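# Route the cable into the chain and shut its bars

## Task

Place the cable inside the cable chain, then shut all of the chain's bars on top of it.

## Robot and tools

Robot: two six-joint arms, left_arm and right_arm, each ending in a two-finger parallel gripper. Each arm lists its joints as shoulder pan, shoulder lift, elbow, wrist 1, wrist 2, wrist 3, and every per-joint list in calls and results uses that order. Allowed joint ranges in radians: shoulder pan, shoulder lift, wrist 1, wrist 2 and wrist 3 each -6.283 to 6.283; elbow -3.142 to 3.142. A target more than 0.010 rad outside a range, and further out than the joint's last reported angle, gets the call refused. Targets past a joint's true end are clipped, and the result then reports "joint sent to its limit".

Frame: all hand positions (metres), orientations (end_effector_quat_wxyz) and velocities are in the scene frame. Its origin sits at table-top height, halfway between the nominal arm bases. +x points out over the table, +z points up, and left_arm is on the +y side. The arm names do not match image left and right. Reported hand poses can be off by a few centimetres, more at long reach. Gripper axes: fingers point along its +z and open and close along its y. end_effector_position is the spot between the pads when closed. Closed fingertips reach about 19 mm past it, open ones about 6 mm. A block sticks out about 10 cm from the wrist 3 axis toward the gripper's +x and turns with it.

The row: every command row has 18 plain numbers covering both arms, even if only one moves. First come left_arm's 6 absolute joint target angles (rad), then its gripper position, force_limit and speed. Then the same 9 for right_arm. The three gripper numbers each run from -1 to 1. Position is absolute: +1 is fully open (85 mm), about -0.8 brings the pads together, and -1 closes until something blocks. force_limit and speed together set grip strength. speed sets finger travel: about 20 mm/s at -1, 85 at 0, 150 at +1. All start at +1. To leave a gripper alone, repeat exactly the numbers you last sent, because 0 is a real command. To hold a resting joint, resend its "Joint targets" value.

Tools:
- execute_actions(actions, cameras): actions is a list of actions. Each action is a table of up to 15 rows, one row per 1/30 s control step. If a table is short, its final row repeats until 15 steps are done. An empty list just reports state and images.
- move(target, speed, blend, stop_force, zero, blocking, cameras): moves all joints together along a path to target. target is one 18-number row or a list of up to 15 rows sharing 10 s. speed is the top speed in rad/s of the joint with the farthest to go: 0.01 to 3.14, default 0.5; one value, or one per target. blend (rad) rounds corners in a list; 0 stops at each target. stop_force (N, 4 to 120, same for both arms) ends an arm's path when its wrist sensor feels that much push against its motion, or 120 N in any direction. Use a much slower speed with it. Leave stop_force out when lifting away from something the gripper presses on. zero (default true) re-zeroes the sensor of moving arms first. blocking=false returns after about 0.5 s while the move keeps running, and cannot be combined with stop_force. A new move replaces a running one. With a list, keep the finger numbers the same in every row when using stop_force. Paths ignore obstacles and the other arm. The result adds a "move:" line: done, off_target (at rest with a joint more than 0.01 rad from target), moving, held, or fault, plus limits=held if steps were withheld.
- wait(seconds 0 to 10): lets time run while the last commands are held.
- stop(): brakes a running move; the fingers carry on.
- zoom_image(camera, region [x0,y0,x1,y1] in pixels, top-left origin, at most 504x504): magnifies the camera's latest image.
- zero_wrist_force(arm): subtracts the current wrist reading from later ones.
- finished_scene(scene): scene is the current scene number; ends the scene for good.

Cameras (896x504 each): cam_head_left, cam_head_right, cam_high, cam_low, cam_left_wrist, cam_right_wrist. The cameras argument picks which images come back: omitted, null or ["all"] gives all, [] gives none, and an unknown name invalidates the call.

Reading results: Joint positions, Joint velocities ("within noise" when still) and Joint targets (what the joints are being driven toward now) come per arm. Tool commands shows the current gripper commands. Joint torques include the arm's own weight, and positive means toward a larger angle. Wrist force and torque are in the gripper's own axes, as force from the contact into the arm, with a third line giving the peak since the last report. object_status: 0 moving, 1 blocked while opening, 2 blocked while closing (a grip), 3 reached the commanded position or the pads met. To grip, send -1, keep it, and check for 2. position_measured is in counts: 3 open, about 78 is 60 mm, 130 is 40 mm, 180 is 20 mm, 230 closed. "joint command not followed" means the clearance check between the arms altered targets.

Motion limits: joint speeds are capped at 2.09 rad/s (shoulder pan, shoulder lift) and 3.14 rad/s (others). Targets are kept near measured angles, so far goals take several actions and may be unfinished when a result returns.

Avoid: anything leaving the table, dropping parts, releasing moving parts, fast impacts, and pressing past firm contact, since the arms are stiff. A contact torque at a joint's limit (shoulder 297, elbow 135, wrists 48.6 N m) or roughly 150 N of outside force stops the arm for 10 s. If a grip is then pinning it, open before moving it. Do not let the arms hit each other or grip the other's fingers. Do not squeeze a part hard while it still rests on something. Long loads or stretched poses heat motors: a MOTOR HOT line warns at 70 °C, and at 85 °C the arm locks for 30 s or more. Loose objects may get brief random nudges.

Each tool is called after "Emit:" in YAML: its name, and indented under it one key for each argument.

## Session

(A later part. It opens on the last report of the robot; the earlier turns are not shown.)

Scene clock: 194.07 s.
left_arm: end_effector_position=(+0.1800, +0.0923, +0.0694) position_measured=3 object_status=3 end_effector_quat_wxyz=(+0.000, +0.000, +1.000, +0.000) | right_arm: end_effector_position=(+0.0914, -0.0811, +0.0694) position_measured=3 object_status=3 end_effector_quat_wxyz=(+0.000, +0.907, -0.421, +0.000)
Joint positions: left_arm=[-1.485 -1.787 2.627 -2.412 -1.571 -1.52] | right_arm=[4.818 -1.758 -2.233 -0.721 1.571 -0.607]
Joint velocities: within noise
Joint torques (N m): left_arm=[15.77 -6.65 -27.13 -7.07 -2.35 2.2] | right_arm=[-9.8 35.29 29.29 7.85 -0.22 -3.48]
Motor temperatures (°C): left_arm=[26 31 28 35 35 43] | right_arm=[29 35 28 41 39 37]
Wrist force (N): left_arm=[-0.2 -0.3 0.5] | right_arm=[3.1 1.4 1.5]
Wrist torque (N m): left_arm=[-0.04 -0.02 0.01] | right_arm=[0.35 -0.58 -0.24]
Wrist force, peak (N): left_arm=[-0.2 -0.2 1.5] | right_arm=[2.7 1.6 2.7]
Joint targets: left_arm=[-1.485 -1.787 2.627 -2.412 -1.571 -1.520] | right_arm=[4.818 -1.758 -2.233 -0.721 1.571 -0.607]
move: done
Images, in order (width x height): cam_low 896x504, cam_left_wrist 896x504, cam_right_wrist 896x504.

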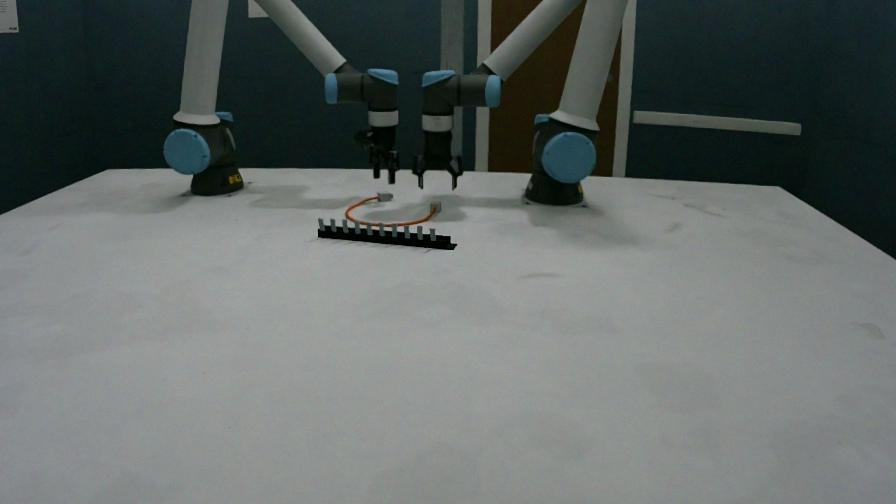

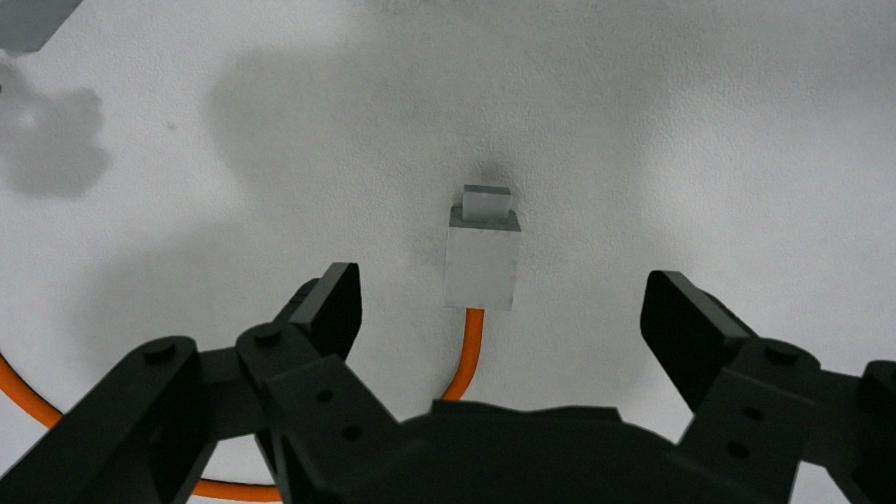

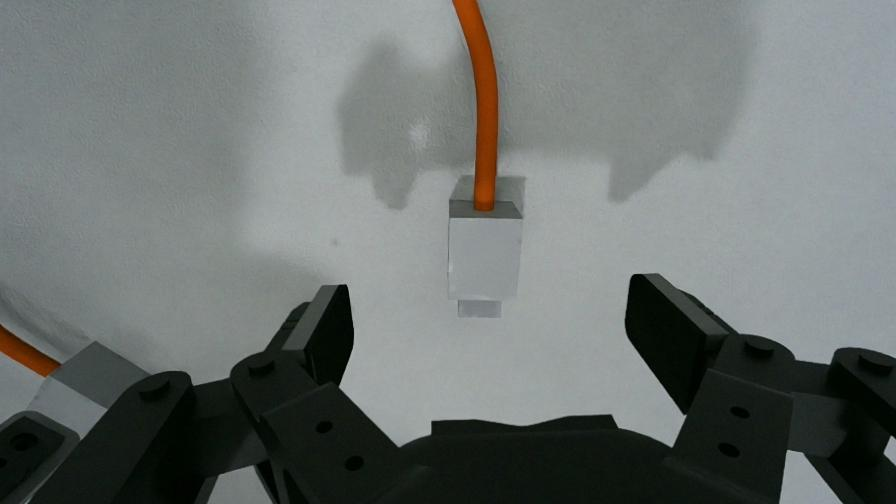

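Emit:
move:
  target: [-1.4803,-1.6428,2.6612,-2.5892,-1.571,-1.5153,1,1,1,4.8181,-1.8370,-2.2596,-0.6158,1.571,-0.6071,1,1,1]
  speed: 0.06
  stop_force: 8
  cameras: ["cam_left_wrist","cam_right_wrist","cam_low"]

Emit:
zoom_image:
  camera: "cam_low"
  region: [330, 120, 500, 260]

Scene clock: 213.53 s.
left_arm: end_effector_position=(+0.1821, +0.0873, +0.0213) position_measured=3 object_status=3 end_effector_quat_wxyz=(+0.000, +0.000, +1.000, +0.000) | right_arm: end_effector_position=(+0.0914, -0.0811, +0.0213) position_measured=3 object_status=3 end_effector_quat_wxyz=(+0.000, +0.907, -0.421, +0.000)
Joint positions: left_arm=[-1.48 -1.643 2.661 -2.589 -1.571 -1.515] | right_arm=[4.818 -1.837 -2.26 -0.616 1.571 -0.607]
Joint velocities: within noise
Joint torques (N m): left_arm=[16.43 -11.55 -21.73 -6.51 -2.26 2.19] | right_arm=[-3.59 34.66 24.62 7.48 -1.16 -3.02]
Motor temperatures (°C): left_arm=[26 31 28 35 35 43] | right_arm=[29 35 28 41 39 37]
Wrist force (N): left_arm=[-0.1 0.2 0.3] | right_arm=[3.0 1.3 1.3]
Wrist torque (N m): left_arm=[0.01 -0.06 0.00] | right_arm=[0.31 -0.56 -0.22]
Wrist force, peak (N): left_arm=[-0.5 -0.2 1.0] | right_arm=[3.1 1.3 1.5]
Joint targets: left_arm=[-1.480 -1.643 2.661 -2.589 -1.571 -1.515] | right_arm=[4.818 -1.837 -2.260 -0.616 1.571 -0.607]
move: done
Images, in order (width x height): cam_low 896x504, cam_left_wrist 896x504, cam_right_wrist 896x504.

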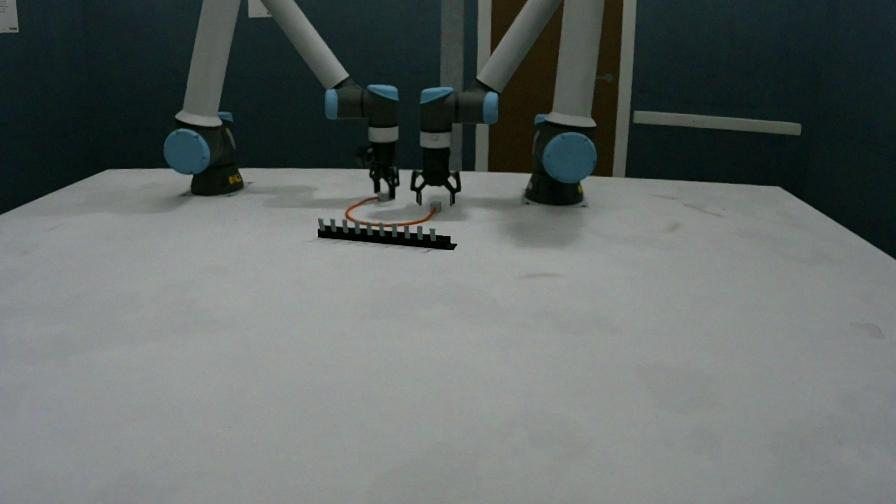

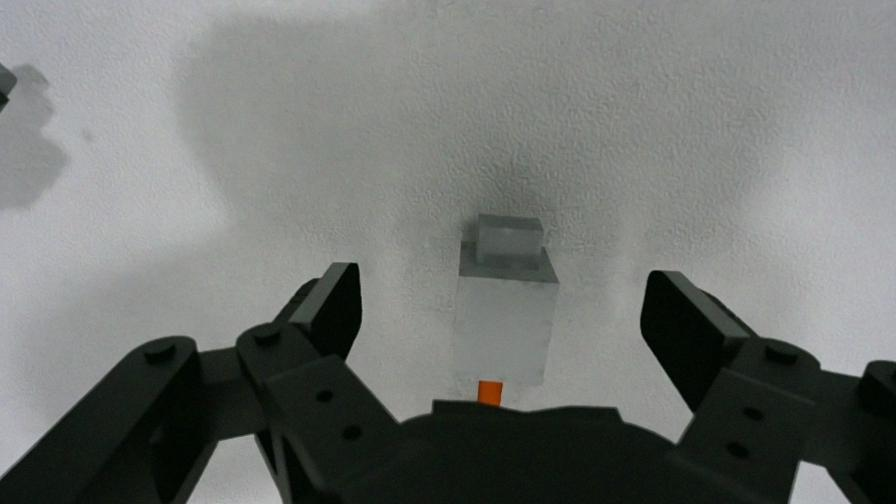

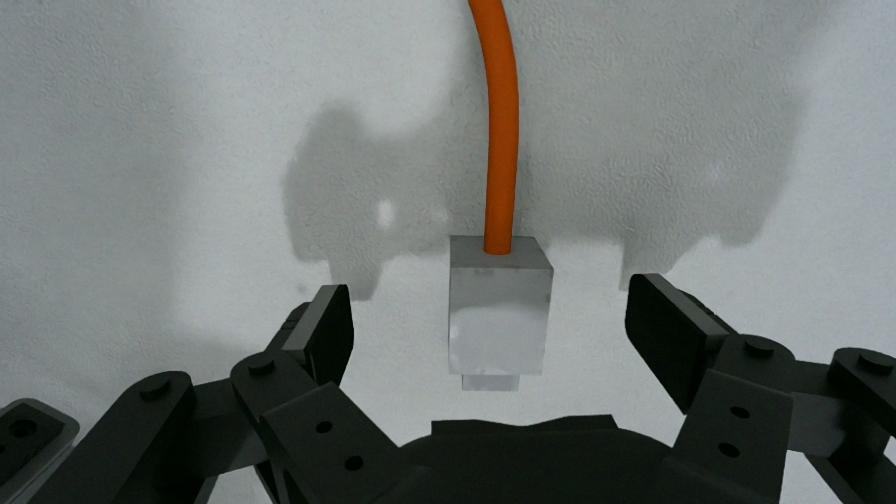

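Scaled by 2.965 from the camera's 896x504 image, which has a finer 1280x720 frame.

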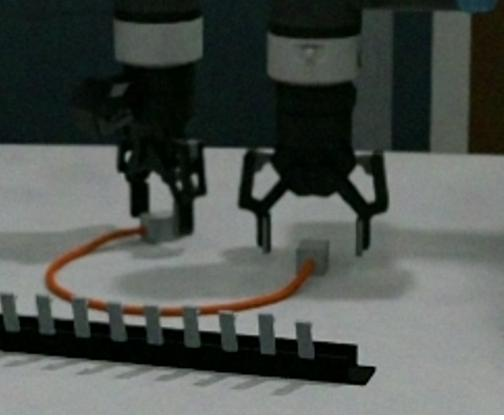

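Emit:
execute_actions:
  actions:
    - [[-1.4803,-1.6428,2.6612,-2.5892,-1.571,-1.5153,-1,-0.5,-1,4.8181,-1.8370,-2.2596,-0.6158,1.571,-0.6071,-1,-0.5,-1]]
    - []
    - []
    - []
    - []
    - []
    - []
  cameras: ["cam_left_wrist","cam_right_wrist","cam_low"]

Emit:
zoom_image:
  camera: "cam_low"
  region: [330, 120, 500, 260]

Scene clock: 225.57 s.
left_arm: end_effector_position=(+0.1821, +0.0873, +0.0213) position_measured=161 object_status=0 end_effector_quat_wxyz=(+0.000, +0.000, +1.000, +0.000) | right_arm: end_effector_position=(+0.0914, -0.0811, +0.0213) position_measured=160 object_status=0 end_effector_quat_wxyz=(+0.000, +0.907, -0.421, +0.000)
Joint positions: left_arm=[-1.48 -1.643 2.661 -2.589 -1.571 -1.515] | right_arm=[4.818 -1.837 -2.26 -0.616 1.571 -0.607]
Joint velocities: within noise
Joint torques (N m): left_arm=[11.97 -14.75 -28.5 -3.09 -2.41 2.1] | right_arm=[1.1 38.22 33.91 6.68 -1.36 -2.32]
Motor temperatures (°C): left_arm=[26 31 28 35 35 43] | right_arm=[29 35 28 41 39 37]
Wrist force (N): left_arm=[0.5 3.7 -17.6] | right_arm=[4.7 2.7 -11.9]
Wrist torque (N m): left_arm=[-0.10 -0.02 0.06] | right_arm=[0.34 -0.46 -0.16]
Wrist force, peak (N): left_arm=[0.3 3.8 -18.3] | right_arm=[5.1 2.4 -13.0]
Joint targets: left_arm=[-1.480 -1.643 2.661 -2.589 -1.571 -1.515] | right_arm=[4.818 -1.837 -2.260 -0.616 1.571 -0.607]
Step readings (joint positions of left_arm | right_arm):
0: [-1.480 -1.643 2.661 -2.589 -1.571 -1.515] | [4.818 -1.837 -2.260 -0.616 1.571 -0.607]
1: [-1.480 -1.643 2.661 -2.589 -1.571 -1.515] | [4.818 -1.837 -2.260 -0.616 1.571 -0.607]
2: [-1.480 -1.643 2.661 -2.589 -1.571 -1.515] | [4.818 -1.837 -2.260 -0.616 1.571 -0.607]
4: [-1.480 -1.643 2.661 -2.589 -1.571 -1.515] | [4.818 -1.837 -2.260 -0.616 1.571 -0.607]
8: [-1.480 -1.643 2.661 -2.589 -1.571 -1.515] | [4.818 -1.837 -2.260 -0.616 1.571 -0.607]
15: [-1.480 -1.643 2.661 -2.589 -1.571 -1.515] | [4.818 -1.837 -2.260 -0.616 1.571 -0.607]
Images, in order (width x height): cam_low 896x504, cam_left_wrist 896x504, cam_right_wrist 896x504.

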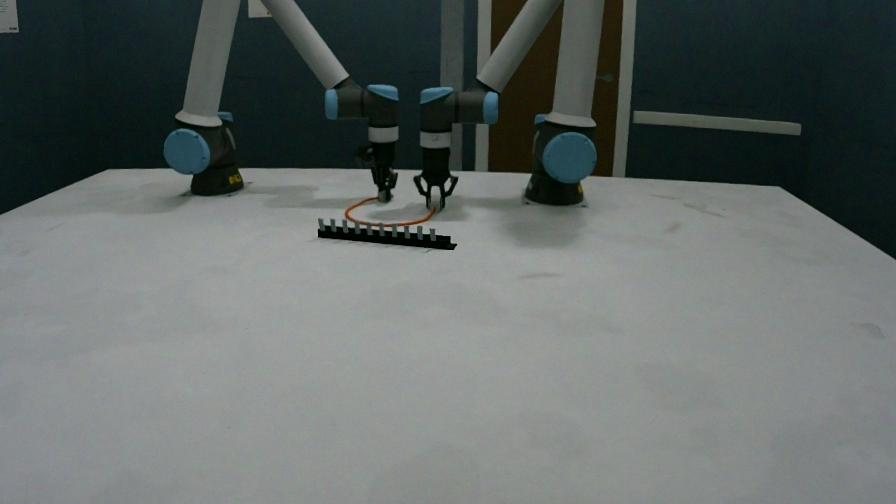

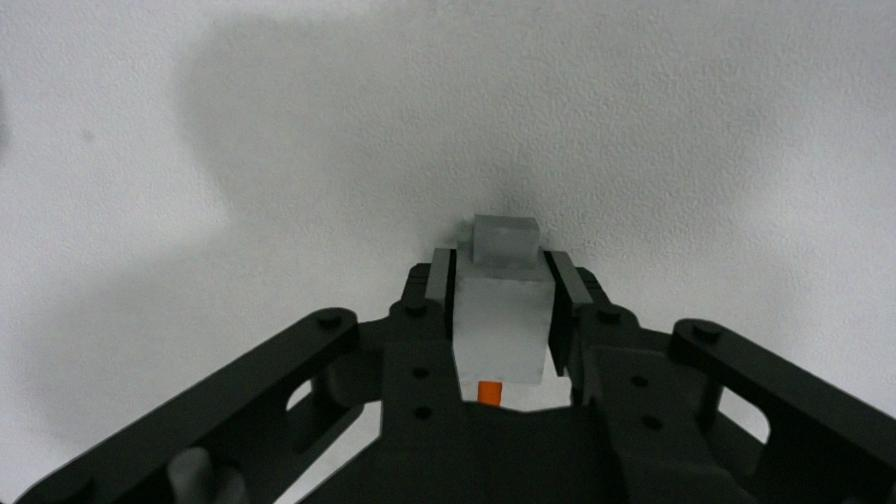

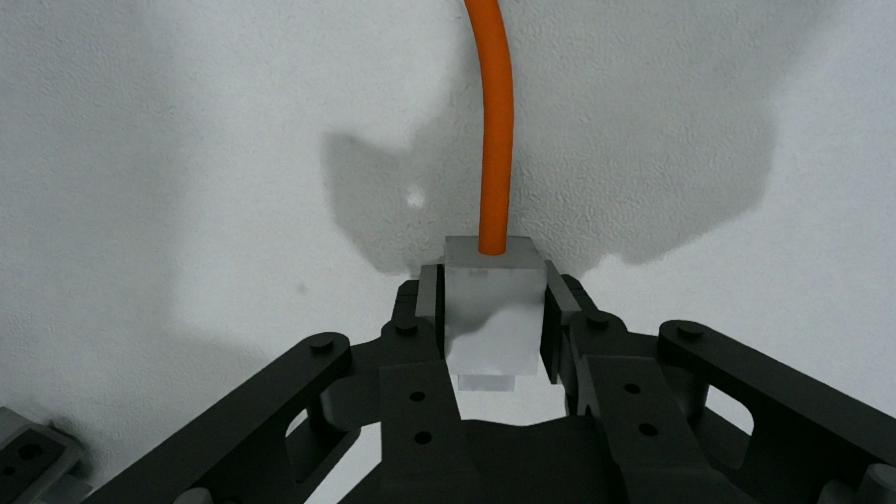

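Scaled by 2.965 from the camera's 896x504 image, which has a finer 1280x720 frame.

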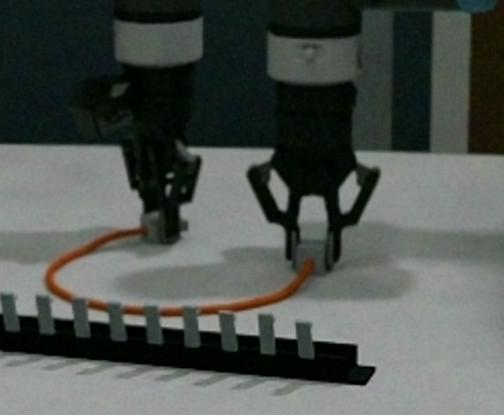

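Emit:
move:
  target: [-1.4803,-2.0234,2.4346,-1.9820,-1.571,-1.5153,-1,-0.5,-1,4.8181,-1.5689,-2.1052,-1.0383,1.571,-0.6071,-1,-0.5,-1]
  speed: 0.25
  cameras: ["cam_low","cam_left_wrist","cam_right_wrist"]

Scene clock: 260.43 s.
left_arm: end_effector_position=(+0.1821, +0.0872, +0.2192) position_measured=161 object_status=2 end_effector_quat_wxyz=(+0.000, +0.000, +1.000, +0.000) | right_arm: end_effector_position=(+0.0914, -0.0812, +0.2192) position_measured=160 object_status=2 end_effector_quat_wxyz=(+0.000, +0.907, -0.421, +0.000)
Joint positions: left_arm=[-1.48 -2.023 2.435 -1.982 -1.571 -1.515] | right_arm=[4.818 -1.569 -2.105 -1.038 1.571 -0.607]
Joint velocities: within noise
Joint torques (N m): left_arm=[7.33 -18.96 -51.2 -1.27 -2.21 1.68] | right_arm=[4.71 58.6 56.53 1.35 -1.58 -2.58]
Motor temperatures (°C): left_arm=[26 31 28 35 35 43] | right_arm=[29 35 28 41 39 37]
Wrist force (N): left_arm=[0.2 0.1 0.7] | right_arm=[2.4 1.3 2.2]
Wrist torque (N m): left_arm=[0.05 -0.08 0.04] | right_arm=[0.31 -0.51 -0.21]
Wrist force, peak (N): left_arm=[0.5 4.3 -18.5] | right_arm=[4.8 2.4 -13.2]
Joint targets: left_arm=[-1.480 -2.023 2.435 -1.982 -1.571 -1.515] | right_arm=[4.818 -1.569 -2.105 -1.038 1.571 -0.607]
move: done
Images, in order (width x height): cam_low 896x504, cam_left_wrist 896x504, cam_right_wrist 896x504.

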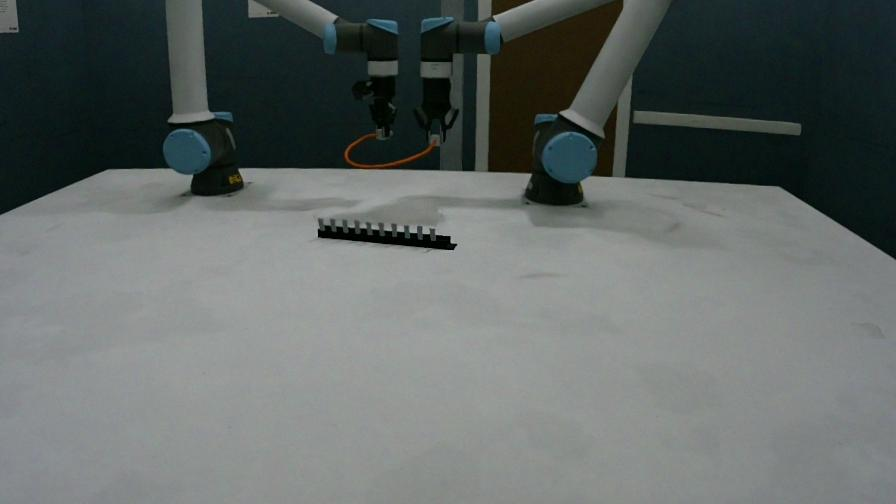

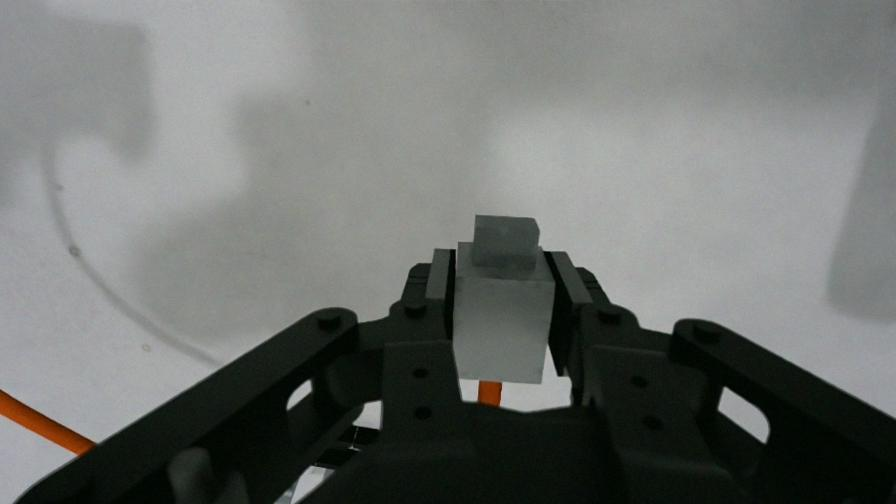

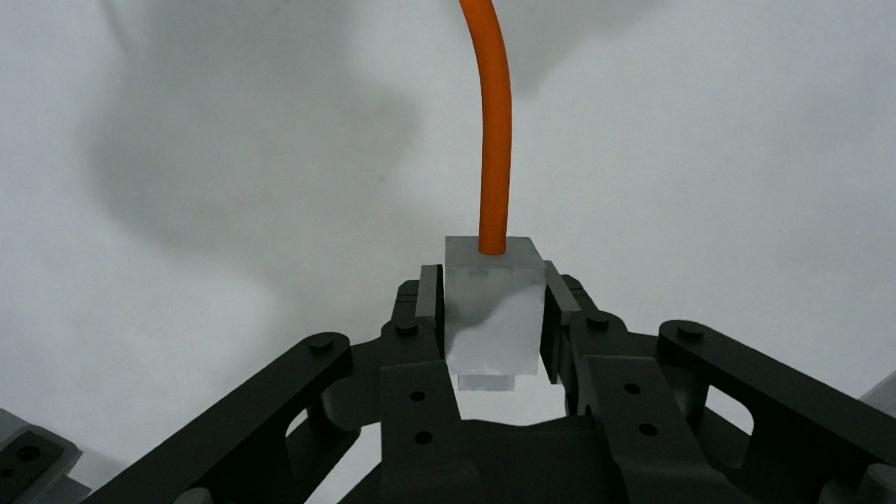

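Emit:
move:
  target:
    - [-1.0171,-2.0184,2.3754,-1.9278,-1.571,-0.2205,-1,-0.5,-1,4.4988,-1.4543,-2.1519,-1.1062,1.571,-2.1464,-1,-0.5,-1]
    - [-0.7918,-1.9785,2.3546,-1.9469,-1.571,0.8468,-1,-0.5,-1,4.3406,-1.4019,-2.1953,-1.1152,1.571,-3.4226,-1,-0.5,-1]
  speed: 0.5
  blend: 0.1

Scene clock: 271.50 s.
left_arm: end_effector_position=(+0.3920, +0.2703, +0.2493) position_measured=161 object_status=2 end_effector_quat_wxyz=(+0.000, +0.742, +0.670, +0.000) | right_arm: end_effector_position=(+0.3352, -0.2795, +0.2493) position_measured=160 object_status=2 end_effector_quat_wxyz=(+0.000, +0.743, +0.670, +0.000)
Joint positions: left_arm=[-0.792 -1.979 2.355 -1.947 -1.571 0.847] | right_arm=[4.341 -1.402 -2.195 -1.115 1.571 -3.422]
Joint velocities: within noise
Joint torques (N m): left_arm=[15.58 -1.21 -51.48 -6.9 -2.01 2.07] | right_arm=[-11.9 45.38 41.34 1.52 -1.18 -3.36]
Motor temperatures (°C): left_arm=[26 31 28 35 35 43] | right_arm=[29 35 28 41 39 37]
Wrist force (N): left_arm=[0.2 0.2 0.8] | right_arm=[2.4 1.1 2.9]
Wrist torque (N m): left_arm=[0.06 0.00 -0.06] | right_arm=[0.13 -0.66 -0.20]
Wrist force, peak (N): left_arm=[-0.5 0.3 1.8] | right_arm=[2.8 1.4 3.1]
Joint targets: left_arm=[-0.792 -1.978 2.355 -1.947 -1.571 0.847] | right_arm=[4.341 -1.402 -2.195 -1.115 1.571 -3.423]
move: done

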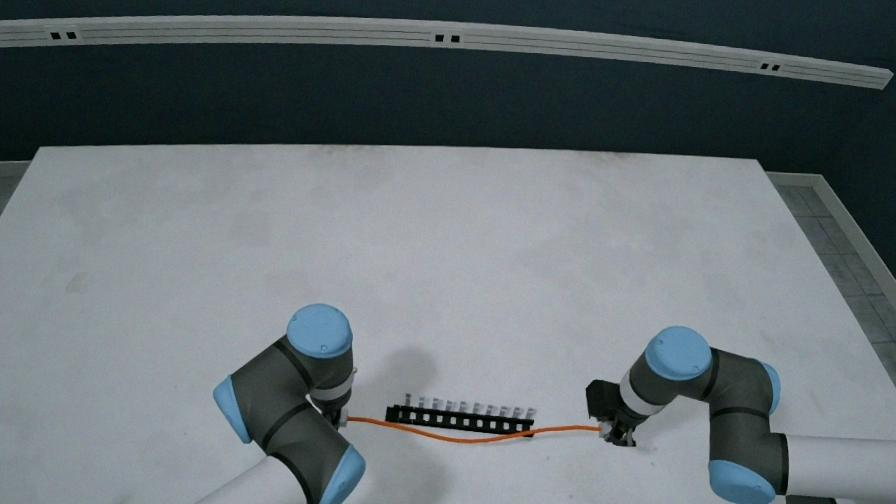

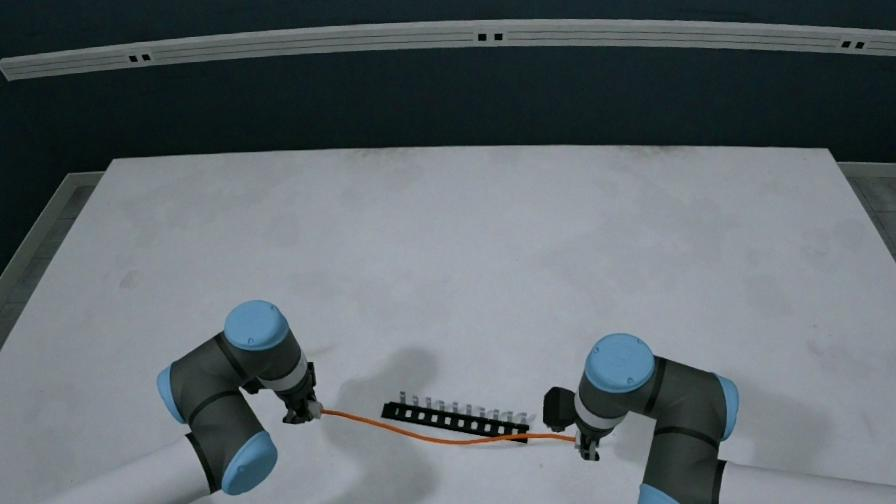

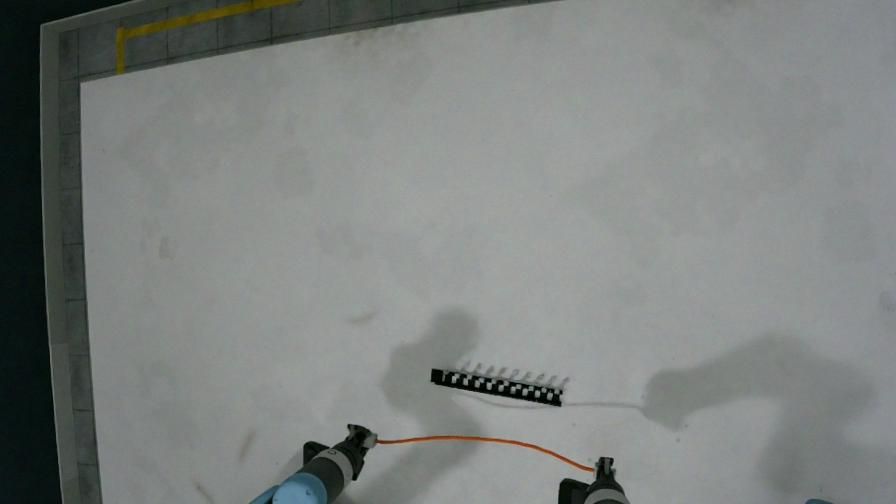

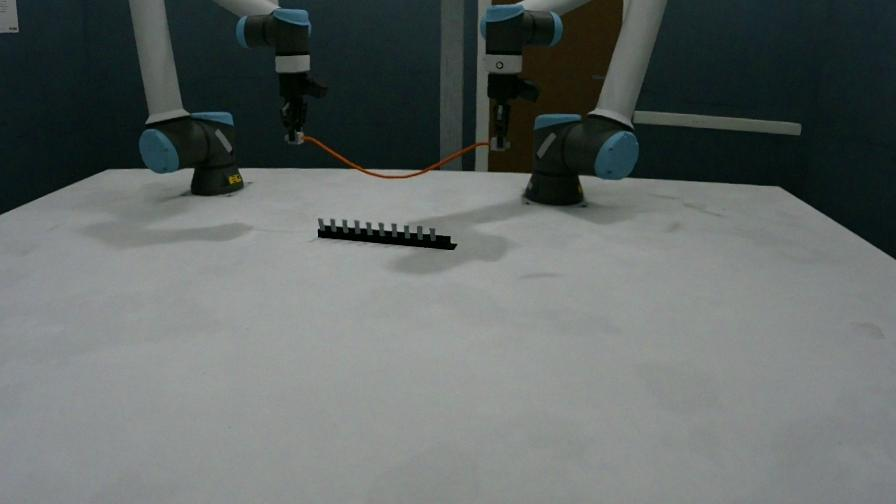

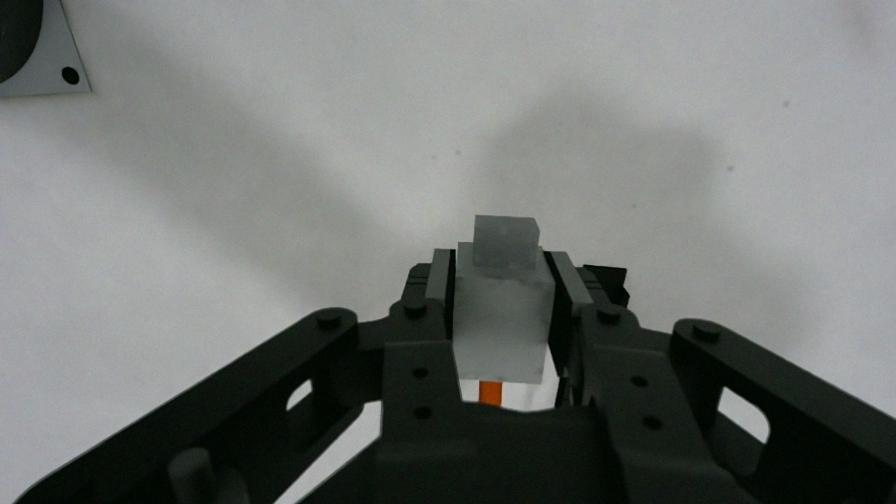

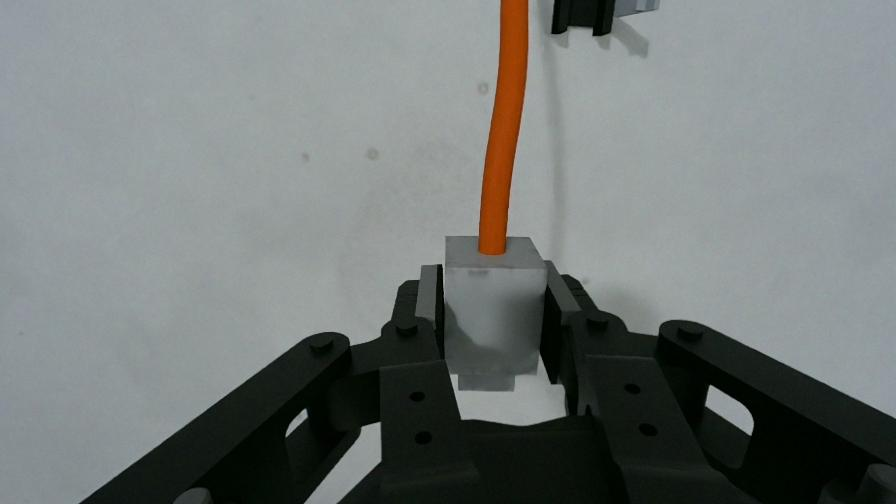

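Emit:
move:
  target: [-0.6159,-1.7726,2.2798,-2.0780,-1.571,1.0227,-1,-0.5,-1,4.1719,-1.5054,-2.1660,-1.0410,1.571,-3.5913,-1,-0.5,-1]
  speed: 0.2

Emit:
zoom_image:
  camera: "cam_high"
  region: [320, 300, 680, 500]

Scene clock: 284.23 s.
left_arm: end_effector_position=(+0.4878, +0.2906, +0.2194) position_measured=161 object_status=2 end_effector_quat_wxyz=(+0.000, +0.742, +0.670, +0.000) | right_arm: end_effector_position=(+0.4241, -0.3095, +0.2193) position_measured=162 object_status=0 end_effector_quat_wxyz=(+0.000, +0.743, +0.670, +0.000)
Joint positions: left_arm=[-0.616 -1.773 2.28 -2.078 -1.571 1.023] | right_arm=[4.172 -1.505 -2.166 -1.041 1.571 -3.591]
Joint velocities: within noise
Joint torques (N m): left_arm=[16.85 -18.18 -49.24 -6.43 -2.4 2.33] | right_arm=[-12.69 21.11 55.16 7.86 -0.75 -3.49]
Motor temperatures (°C): left_arm=[26 31 28 35 35 43] | right_arm=[29 35 28 41 39 37]
Wrist force (N): left_arm=[-2.0 -0.1 0.5] | right_arm=[4.6 0.9 2.2]
Wrist torque (N m): left_arm=[0.00 -0.11 -0.07] | right_arm=[0.12 -0.63 -0.22]
Wrist force, peak (N): left_arm=[-2.5 0.9 1.4] | right_arm=[4.9 1.3 3.3]
Joint targets: left_arm=[-0.616 -1.773 2.280 -2.078 -1.571 1.023] | right_arm=[4.172 -1.505 -2.166 -1.041 1.571 -3.591]
move: done

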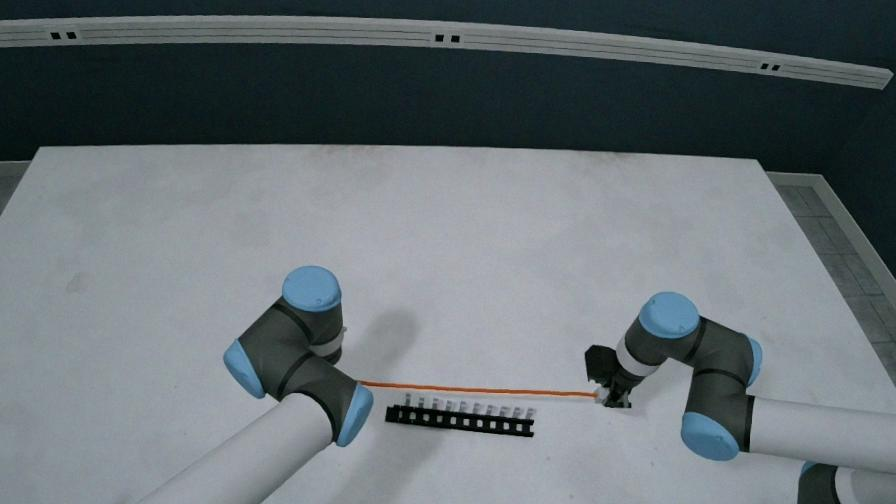

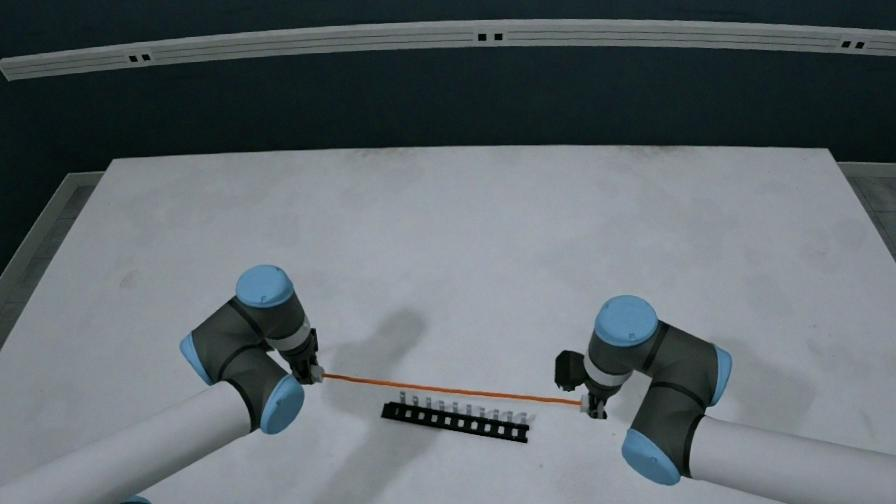

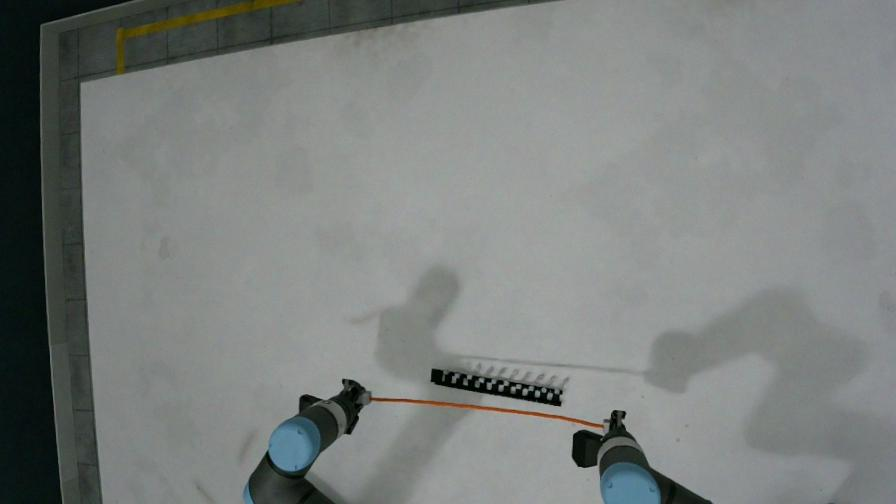

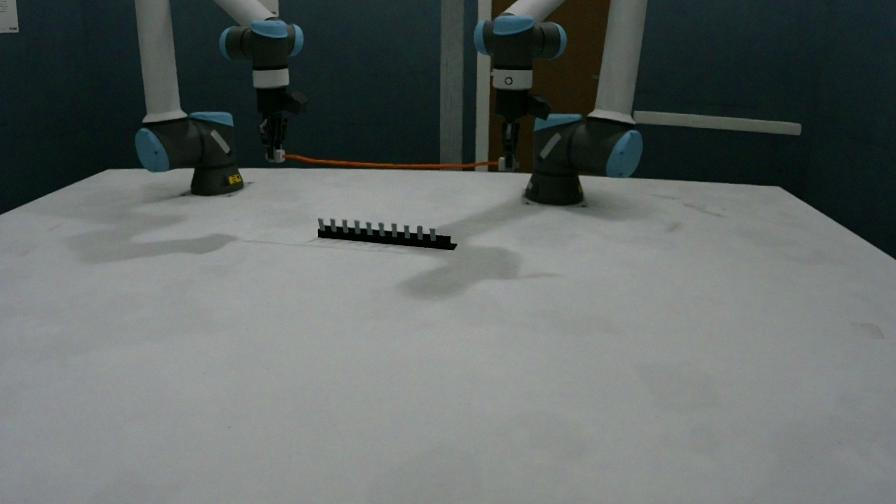

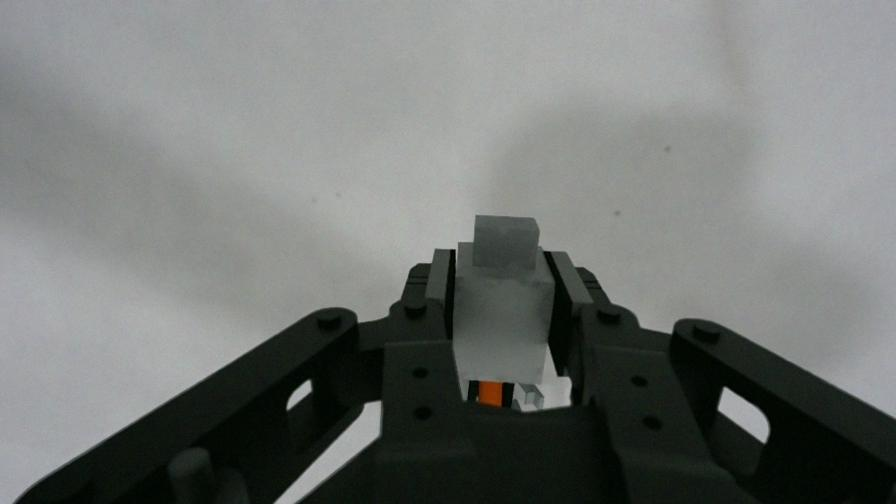

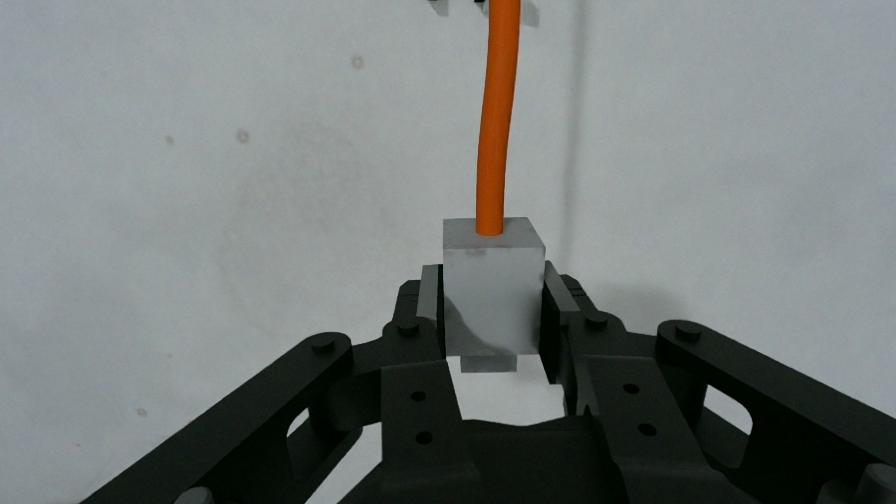

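Scaled by 1.400 from the camera's 896x504 image, which has a finer 1280x720 frame.

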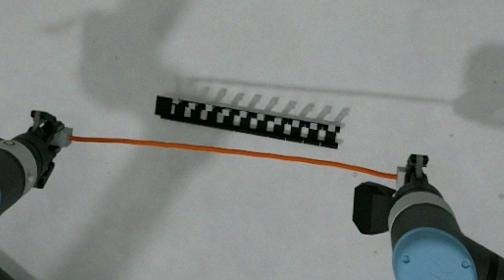

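Emit:
move:
  target: [-0.6094,-1.6050,2.3796,-2.3454,-1.571,1.0522,-0.97,0.3,-1,4.1780,-1.6434,-2.2698,-0.7992,1.571,-3.5622,-0.97,0.3,-1]
  speed: 0.15

Emit:
zoom_image:
  camera: "cam_high"
  region: [320, 300, 680, 500]

Emit:
zoom_image:
  camera: "cam_low"
  region: [230, 130, 550, 290]

Scene clock: 312.30 s.
left_arm: end_effector_position=(+0.4975, +0.2874, +0.1095) position_measured=163 object_status=2 end_effector_quat_wxyz=(+0.000, +0.750, +0.662, +0.000) | right_arm: end_effector_position=(+0.4223, -0.3060, +0.1094) position_measured=164 object_status=2 end_effector_quat_wxyz=(+0.000, +0.750, +0.661, +0.000)
Joint positions: left_arm=[-0.609 -1.605 2.379 -2.345 -1.571 1.052] | right_arm=[4.178 -1.643 -2.27 -0.799 1.571 -3.562]
Joint velocities: within noise
Joint torques (N m): left_arm=[16.91 -22.94 -29.82 -6.76 -2.29 2.18] | right_arm=[10.71 23.74 33.08 7.87 -0.85 2.31]
Motor temperatures (°C): left_arm=[26 31 29 35 35 43] | right_arm=[29 35 28 41 39 37]
Wrist force (N): left_arm=[-0.2 0.5 0.1] | right_arm=[2.8 1.2 2.4]
Wrist torque (N m): left_arm=[0.09 -0.12 -0.08] | right_arm=[0.17 -0.59 -0.19]
Wrist force, peak (N): left_arm=[-2.6 -0.1 1.0] | right_arm=[5.0 0.7 3.2]
Joint targets: left_arm=[-0.609 -1.605 2.380 -2.345 -1.571 1.052] | right_arm=[4.178 -1.643 -2.270 -0.799 1.571 -3.562]
move: done

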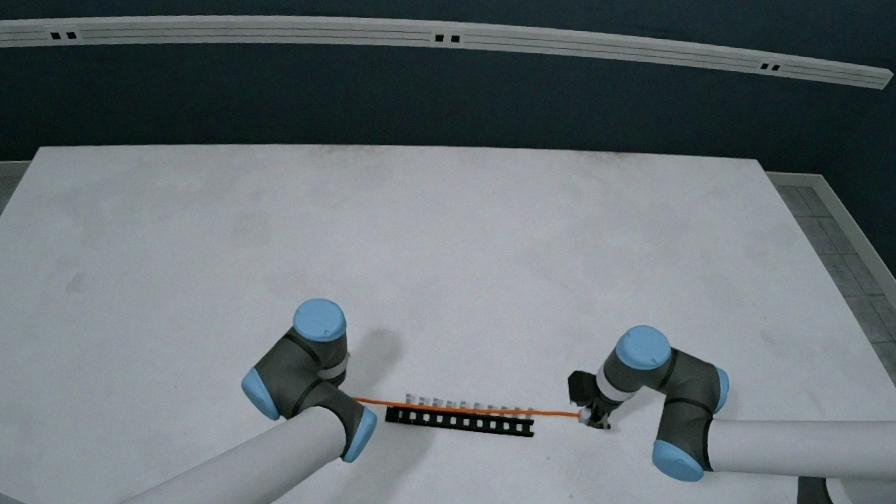

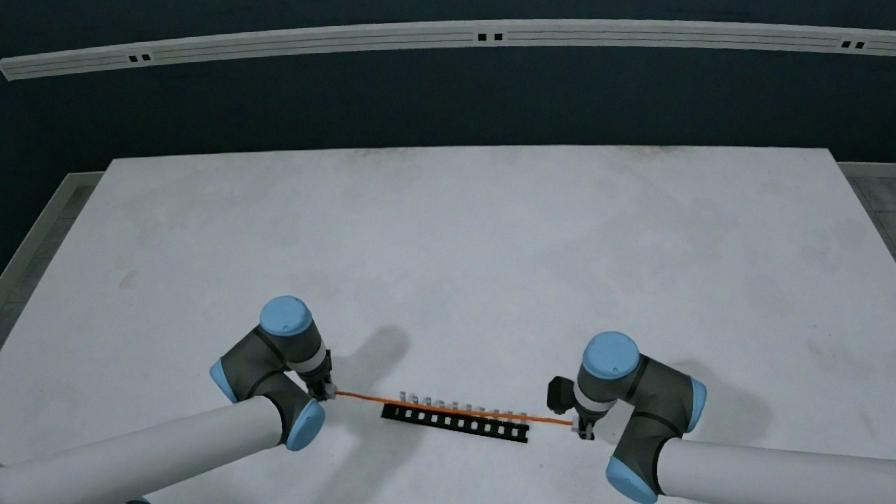

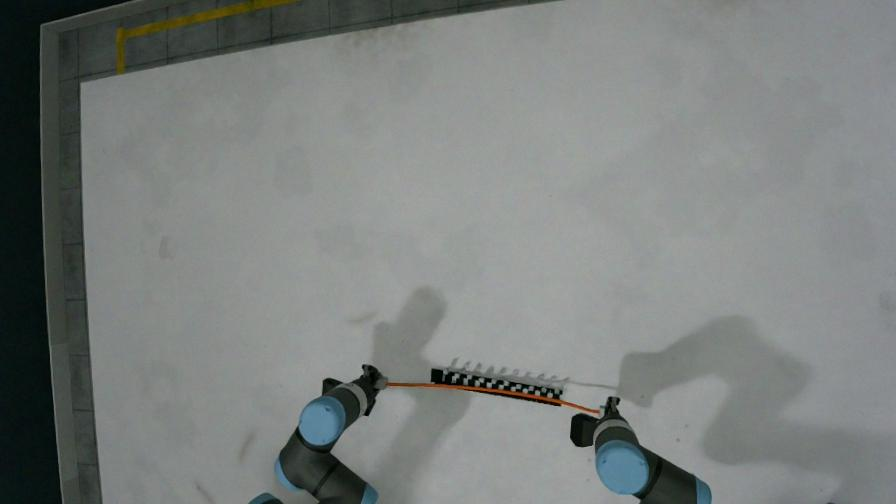

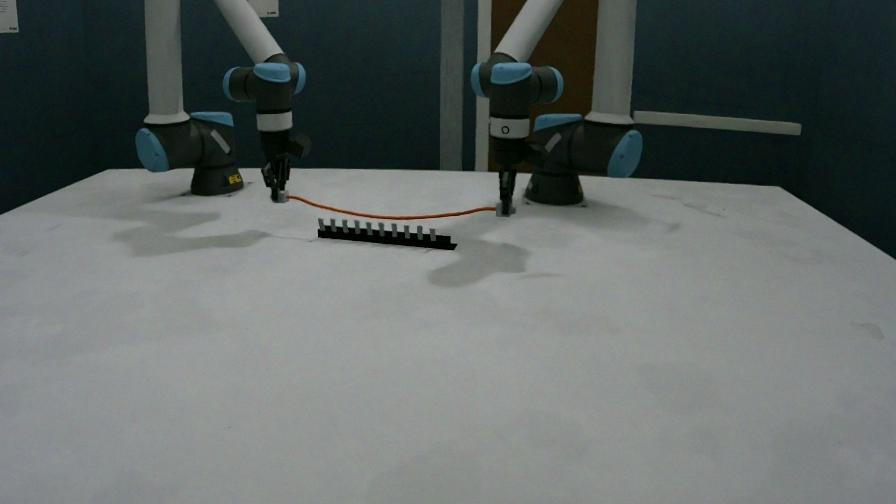

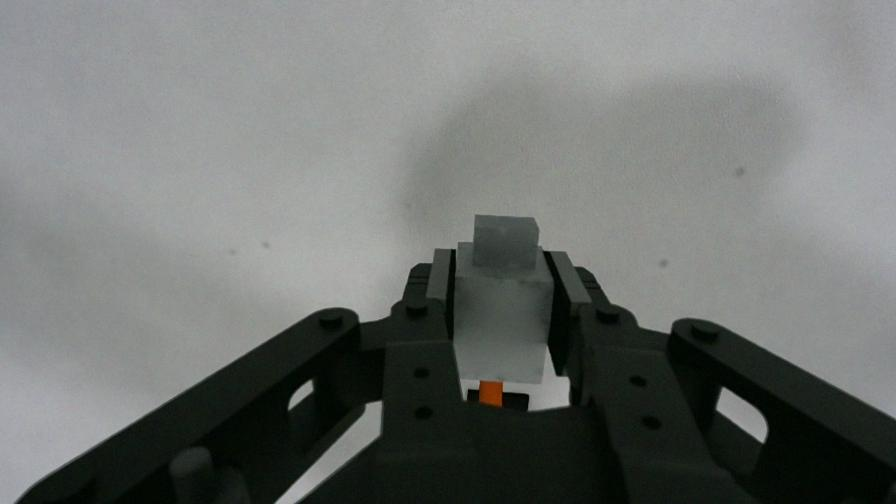

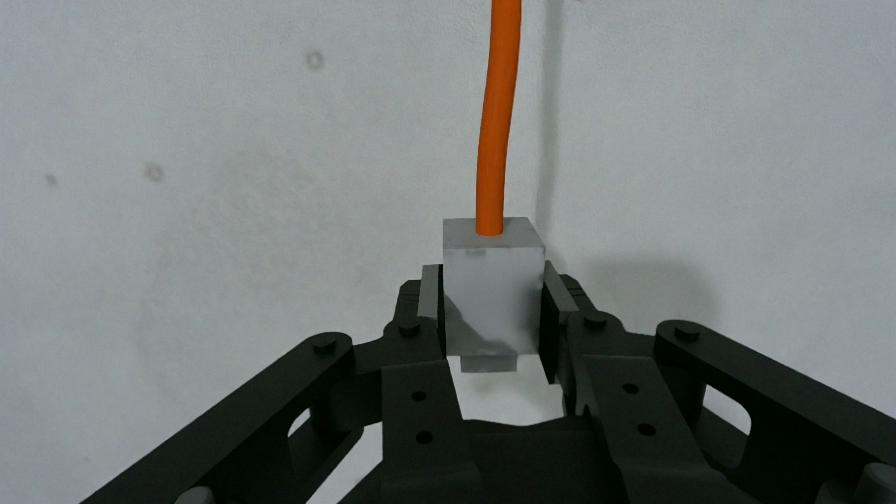

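Scaled by 1.400 from the camera's 896x504 image, which has a finer 1280x720 frame.

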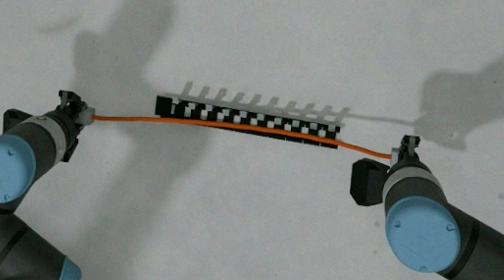

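Scaled by 1.575 from the camera's 896x504 image, which has a finer 1280x720 frame.

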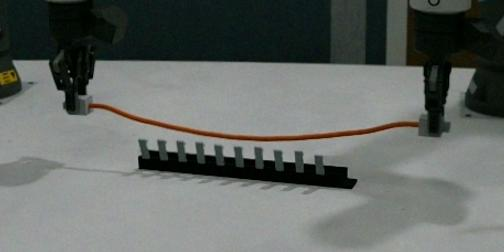

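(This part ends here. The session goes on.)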